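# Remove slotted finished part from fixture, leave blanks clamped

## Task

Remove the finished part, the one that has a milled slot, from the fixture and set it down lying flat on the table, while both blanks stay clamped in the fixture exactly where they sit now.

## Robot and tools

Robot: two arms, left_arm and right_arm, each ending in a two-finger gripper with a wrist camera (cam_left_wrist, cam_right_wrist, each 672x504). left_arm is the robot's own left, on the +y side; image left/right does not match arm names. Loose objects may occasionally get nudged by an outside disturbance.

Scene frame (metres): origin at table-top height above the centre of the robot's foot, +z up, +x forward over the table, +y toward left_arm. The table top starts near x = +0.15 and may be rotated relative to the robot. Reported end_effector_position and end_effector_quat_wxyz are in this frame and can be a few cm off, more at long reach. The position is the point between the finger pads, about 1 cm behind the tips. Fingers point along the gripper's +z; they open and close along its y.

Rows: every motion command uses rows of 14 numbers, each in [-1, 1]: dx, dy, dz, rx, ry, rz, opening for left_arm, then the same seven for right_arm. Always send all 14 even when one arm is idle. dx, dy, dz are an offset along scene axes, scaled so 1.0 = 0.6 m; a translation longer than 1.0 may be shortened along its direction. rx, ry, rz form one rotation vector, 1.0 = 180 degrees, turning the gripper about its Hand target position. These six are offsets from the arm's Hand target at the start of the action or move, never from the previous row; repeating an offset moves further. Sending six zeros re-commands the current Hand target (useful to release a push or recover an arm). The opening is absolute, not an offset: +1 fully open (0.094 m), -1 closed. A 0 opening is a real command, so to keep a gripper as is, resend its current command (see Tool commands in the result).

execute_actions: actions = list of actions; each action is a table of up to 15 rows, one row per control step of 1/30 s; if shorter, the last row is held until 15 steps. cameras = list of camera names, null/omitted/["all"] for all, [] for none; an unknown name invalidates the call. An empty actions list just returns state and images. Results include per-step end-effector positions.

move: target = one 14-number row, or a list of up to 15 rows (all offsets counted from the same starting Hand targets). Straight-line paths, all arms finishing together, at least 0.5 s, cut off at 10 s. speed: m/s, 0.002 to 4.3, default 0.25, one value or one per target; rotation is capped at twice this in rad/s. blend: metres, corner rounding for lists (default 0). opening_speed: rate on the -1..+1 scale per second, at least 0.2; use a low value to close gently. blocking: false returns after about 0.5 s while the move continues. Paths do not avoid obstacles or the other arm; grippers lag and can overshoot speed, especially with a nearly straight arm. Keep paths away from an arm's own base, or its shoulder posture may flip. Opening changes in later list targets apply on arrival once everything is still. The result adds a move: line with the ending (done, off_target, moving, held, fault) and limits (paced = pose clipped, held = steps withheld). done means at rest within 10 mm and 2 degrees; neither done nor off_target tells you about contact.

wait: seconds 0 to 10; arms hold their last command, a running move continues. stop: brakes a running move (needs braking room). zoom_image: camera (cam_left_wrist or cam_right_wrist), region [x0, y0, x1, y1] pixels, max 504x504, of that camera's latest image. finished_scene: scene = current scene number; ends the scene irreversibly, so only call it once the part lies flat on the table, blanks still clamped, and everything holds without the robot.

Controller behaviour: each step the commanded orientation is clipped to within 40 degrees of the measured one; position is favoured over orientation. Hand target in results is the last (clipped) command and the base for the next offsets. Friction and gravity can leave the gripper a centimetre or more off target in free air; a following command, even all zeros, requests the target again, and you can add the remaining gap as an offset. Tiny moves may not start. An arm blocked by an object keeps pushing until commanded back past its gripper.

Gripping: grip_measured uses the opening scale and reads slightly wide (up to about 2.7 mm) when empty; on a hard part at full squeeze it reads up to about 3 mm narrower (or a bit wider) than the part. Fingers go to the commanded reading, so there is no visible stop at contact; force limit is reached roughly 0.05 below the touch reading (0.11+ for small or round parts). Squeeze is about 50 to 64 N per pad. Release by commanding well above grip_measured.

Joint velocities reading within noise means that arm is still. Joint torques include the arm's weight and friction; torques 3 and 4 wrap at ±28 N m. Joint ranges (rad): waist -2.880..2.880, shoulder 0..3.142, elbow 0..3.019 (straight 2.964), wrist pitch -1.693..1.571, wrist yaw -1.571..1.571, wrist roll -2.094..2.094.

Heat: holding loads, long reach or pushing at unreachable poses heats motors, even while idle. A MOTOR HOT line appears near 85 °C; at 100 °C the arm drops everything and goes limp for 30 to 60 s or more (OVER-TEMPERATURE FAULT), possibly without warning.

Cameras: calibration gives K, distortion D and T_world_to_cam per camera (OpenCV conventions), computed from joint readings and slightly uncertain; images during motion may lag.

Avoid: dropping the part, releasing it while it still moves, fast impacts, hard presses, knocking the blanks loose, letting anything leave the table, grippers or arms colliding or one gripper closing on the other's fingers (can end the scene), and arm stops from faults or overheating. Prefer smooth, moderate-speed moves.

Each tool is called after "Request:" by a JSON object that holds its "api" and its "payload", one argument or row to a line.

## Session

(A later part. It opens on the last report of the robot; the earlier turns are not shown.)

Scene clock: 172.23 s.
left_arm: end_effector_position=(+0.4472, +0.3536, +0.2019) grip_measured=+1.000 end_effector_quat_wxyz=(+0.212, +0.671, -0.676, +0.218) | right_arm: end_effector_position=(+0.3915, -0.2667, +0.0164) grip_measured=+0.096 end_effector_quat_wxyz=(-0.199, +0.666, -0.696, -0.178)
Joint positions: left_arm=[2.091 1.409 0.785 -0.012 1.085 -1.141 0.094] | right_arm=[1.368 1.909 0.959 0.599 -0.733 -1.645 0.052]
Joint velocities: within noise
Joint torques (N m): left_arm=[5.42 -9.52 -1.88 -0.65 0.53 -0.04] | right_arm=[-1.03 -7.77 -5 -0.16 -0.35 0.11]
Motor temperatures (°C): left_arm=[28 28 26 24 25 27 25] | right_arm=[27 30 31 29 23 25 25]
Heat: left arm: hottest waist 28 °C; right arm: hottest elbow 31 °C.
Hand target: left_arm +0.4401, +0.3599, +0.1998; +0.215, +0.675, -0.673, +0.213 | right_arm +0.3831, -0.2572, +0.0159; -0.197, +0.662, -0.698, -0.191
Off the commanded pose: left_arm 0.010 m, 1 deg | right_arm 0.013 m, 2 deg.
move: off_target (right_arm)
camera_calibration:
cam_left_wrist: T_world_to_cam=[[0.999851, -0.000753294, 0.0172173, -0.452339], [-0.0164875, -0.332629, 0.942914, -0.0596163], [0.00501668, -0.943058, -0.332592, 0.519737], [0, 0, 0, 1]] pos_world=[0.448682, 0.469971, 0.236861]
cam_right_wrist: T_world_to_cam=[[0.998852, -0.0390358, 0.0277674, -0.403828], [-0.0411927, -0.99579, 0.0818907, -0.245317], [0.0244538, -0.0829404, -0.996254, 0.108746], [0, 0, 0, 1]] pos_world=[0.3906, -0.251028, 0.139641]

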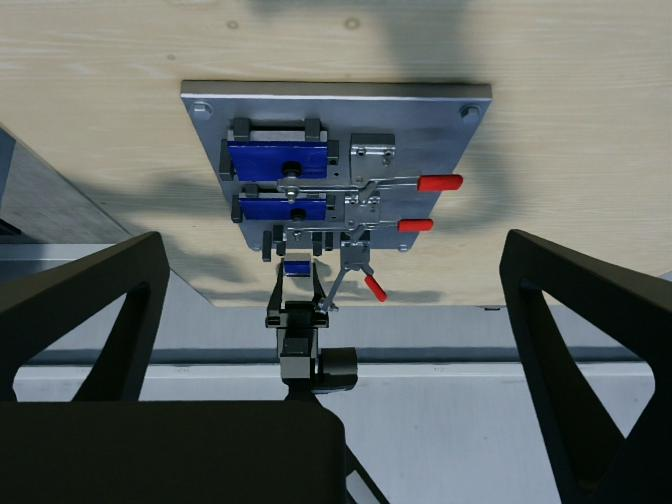

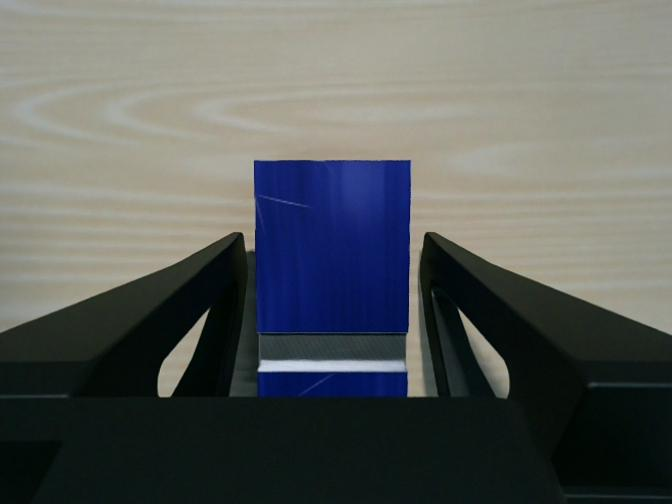

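Request:
{"api": "move", "payload": {
  "target": [
    [0,0,0,0,0,0,1,0,0,0.04,0,0,0,0.3],
    [0,0,0,0,0,0,1,0,-0.06,0.25,0,0,0,0.3]
  ],
  "speed": [0.06,0.15],
  "blend": [0.01,0],
  "cameras": ["cam_left_wrist","cam_right_wrist"]
}}

Request:
{"api": "zoom_image", "payload": {
  "camera": "cam_left_wrist",
  "region": [180, 100, 500, 320]
}}

Scene clock: 176.33 s.
left_arm: end_effector_position=(+0.4472, +0.3536, +0.2019) grip_measured=+1.000 end_effector_quat_wxyz=(+0.212, +0.671, -0.676, +0.218) | right_arm: end_effector_position=(+0.3954, -0.2900, +0.1549) grip_measured=+0.297 end_effector_quat_wxyz=(-0.207, +0.665, -0.693, -0.187)
Joint positions: left_arm=[2.091 1.409 0.785 -0.012 1.085 -1.141 0.094] | right_arm=[1.234 1.562 0.648 0.502 -0.882 -1.724 0.061]
Joint velocities: within noise
Joint torques (N m): left_arm=[5.54 -9.41 -1.83 -0.61 0.48 0] | right_arm=[-4.13 -9.58 -6.65 -0.31 -0.43 -0.02]
Motor temperatures (°C): left_arm=[28 28 26 24 25 27 25] | right_arm=[27 30 31 29 23 25 25]
Heat: left arm: hottest waist 28 °C; right arm: hottest elbow 31 °C.
Hand target: left_arm +0.4401, +0.3599, +0.1998; +0.215, +0.675, -0.673, +0.213 | right_arm +0.3830, -0.2931, +0.1659; -0.197, +0.662, -0.698, -0.191
Off the commanded pose: left_arm 0.010 m, 1 deg | right_arm 0.017 m, 1 deg.
move: off_target (right_arm)
camera_calibration:
cam_left_wrist: T_world_to_cam=[[0.999851, -0.000753294, 0.0172173, -0.452339], [-0.0164875, -0.332629, 0.942914, -0.0596163], [0.00501668, -0.943058, -0.332592, 0.519737], [0, 0, 0, 1]] pos_world=[0.448682, 0.469971, 0.236861]
cam_right_wrist: T_world_to_cam=[[0.99898, -0.0368485, 0.0261171, -0.411589], [-0.0382913, -0.997635, 0.0570822, -0.277567], [0.0239519, -0.058024, -0.998028, 0.252261], [0, 0, 0, 1]] pos_world=[0.394498, -0.27744, 0.278357]

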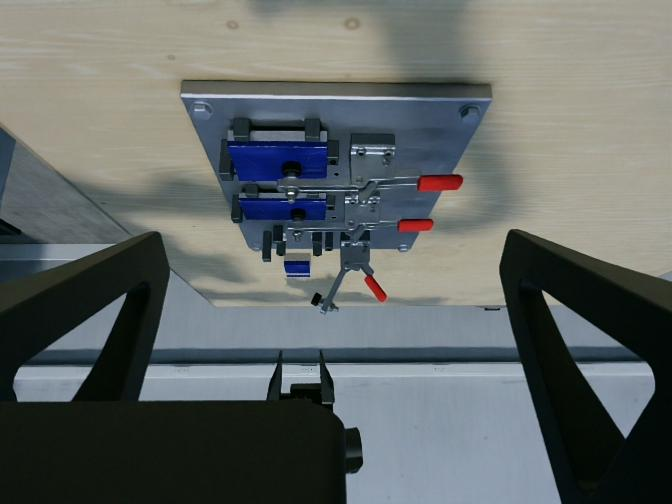

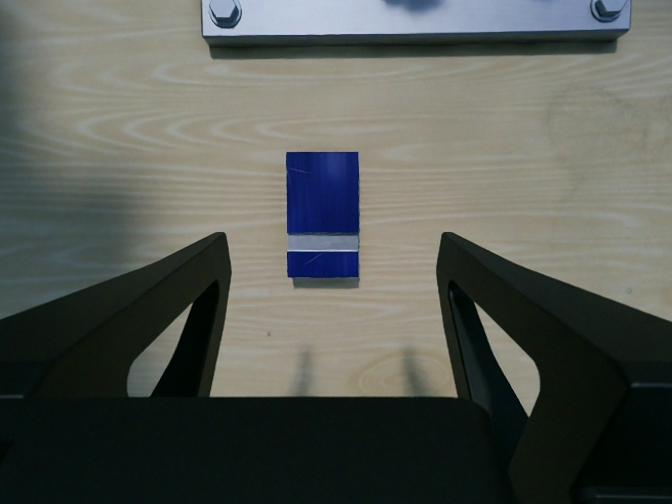

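Scaled by 1.575 from the camera's 672x504 image, which has a finer 960x720 frame.

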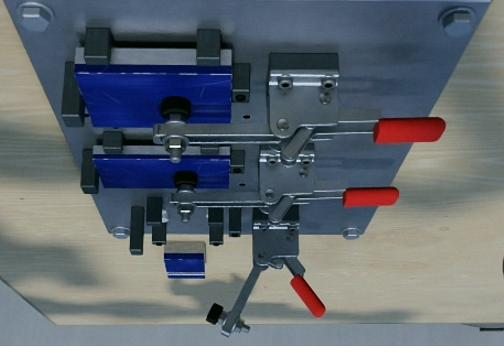

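Request:
{"api": "finished_scene", "payload": {
  "scene": 2
}}

The scene is finished: the task was done.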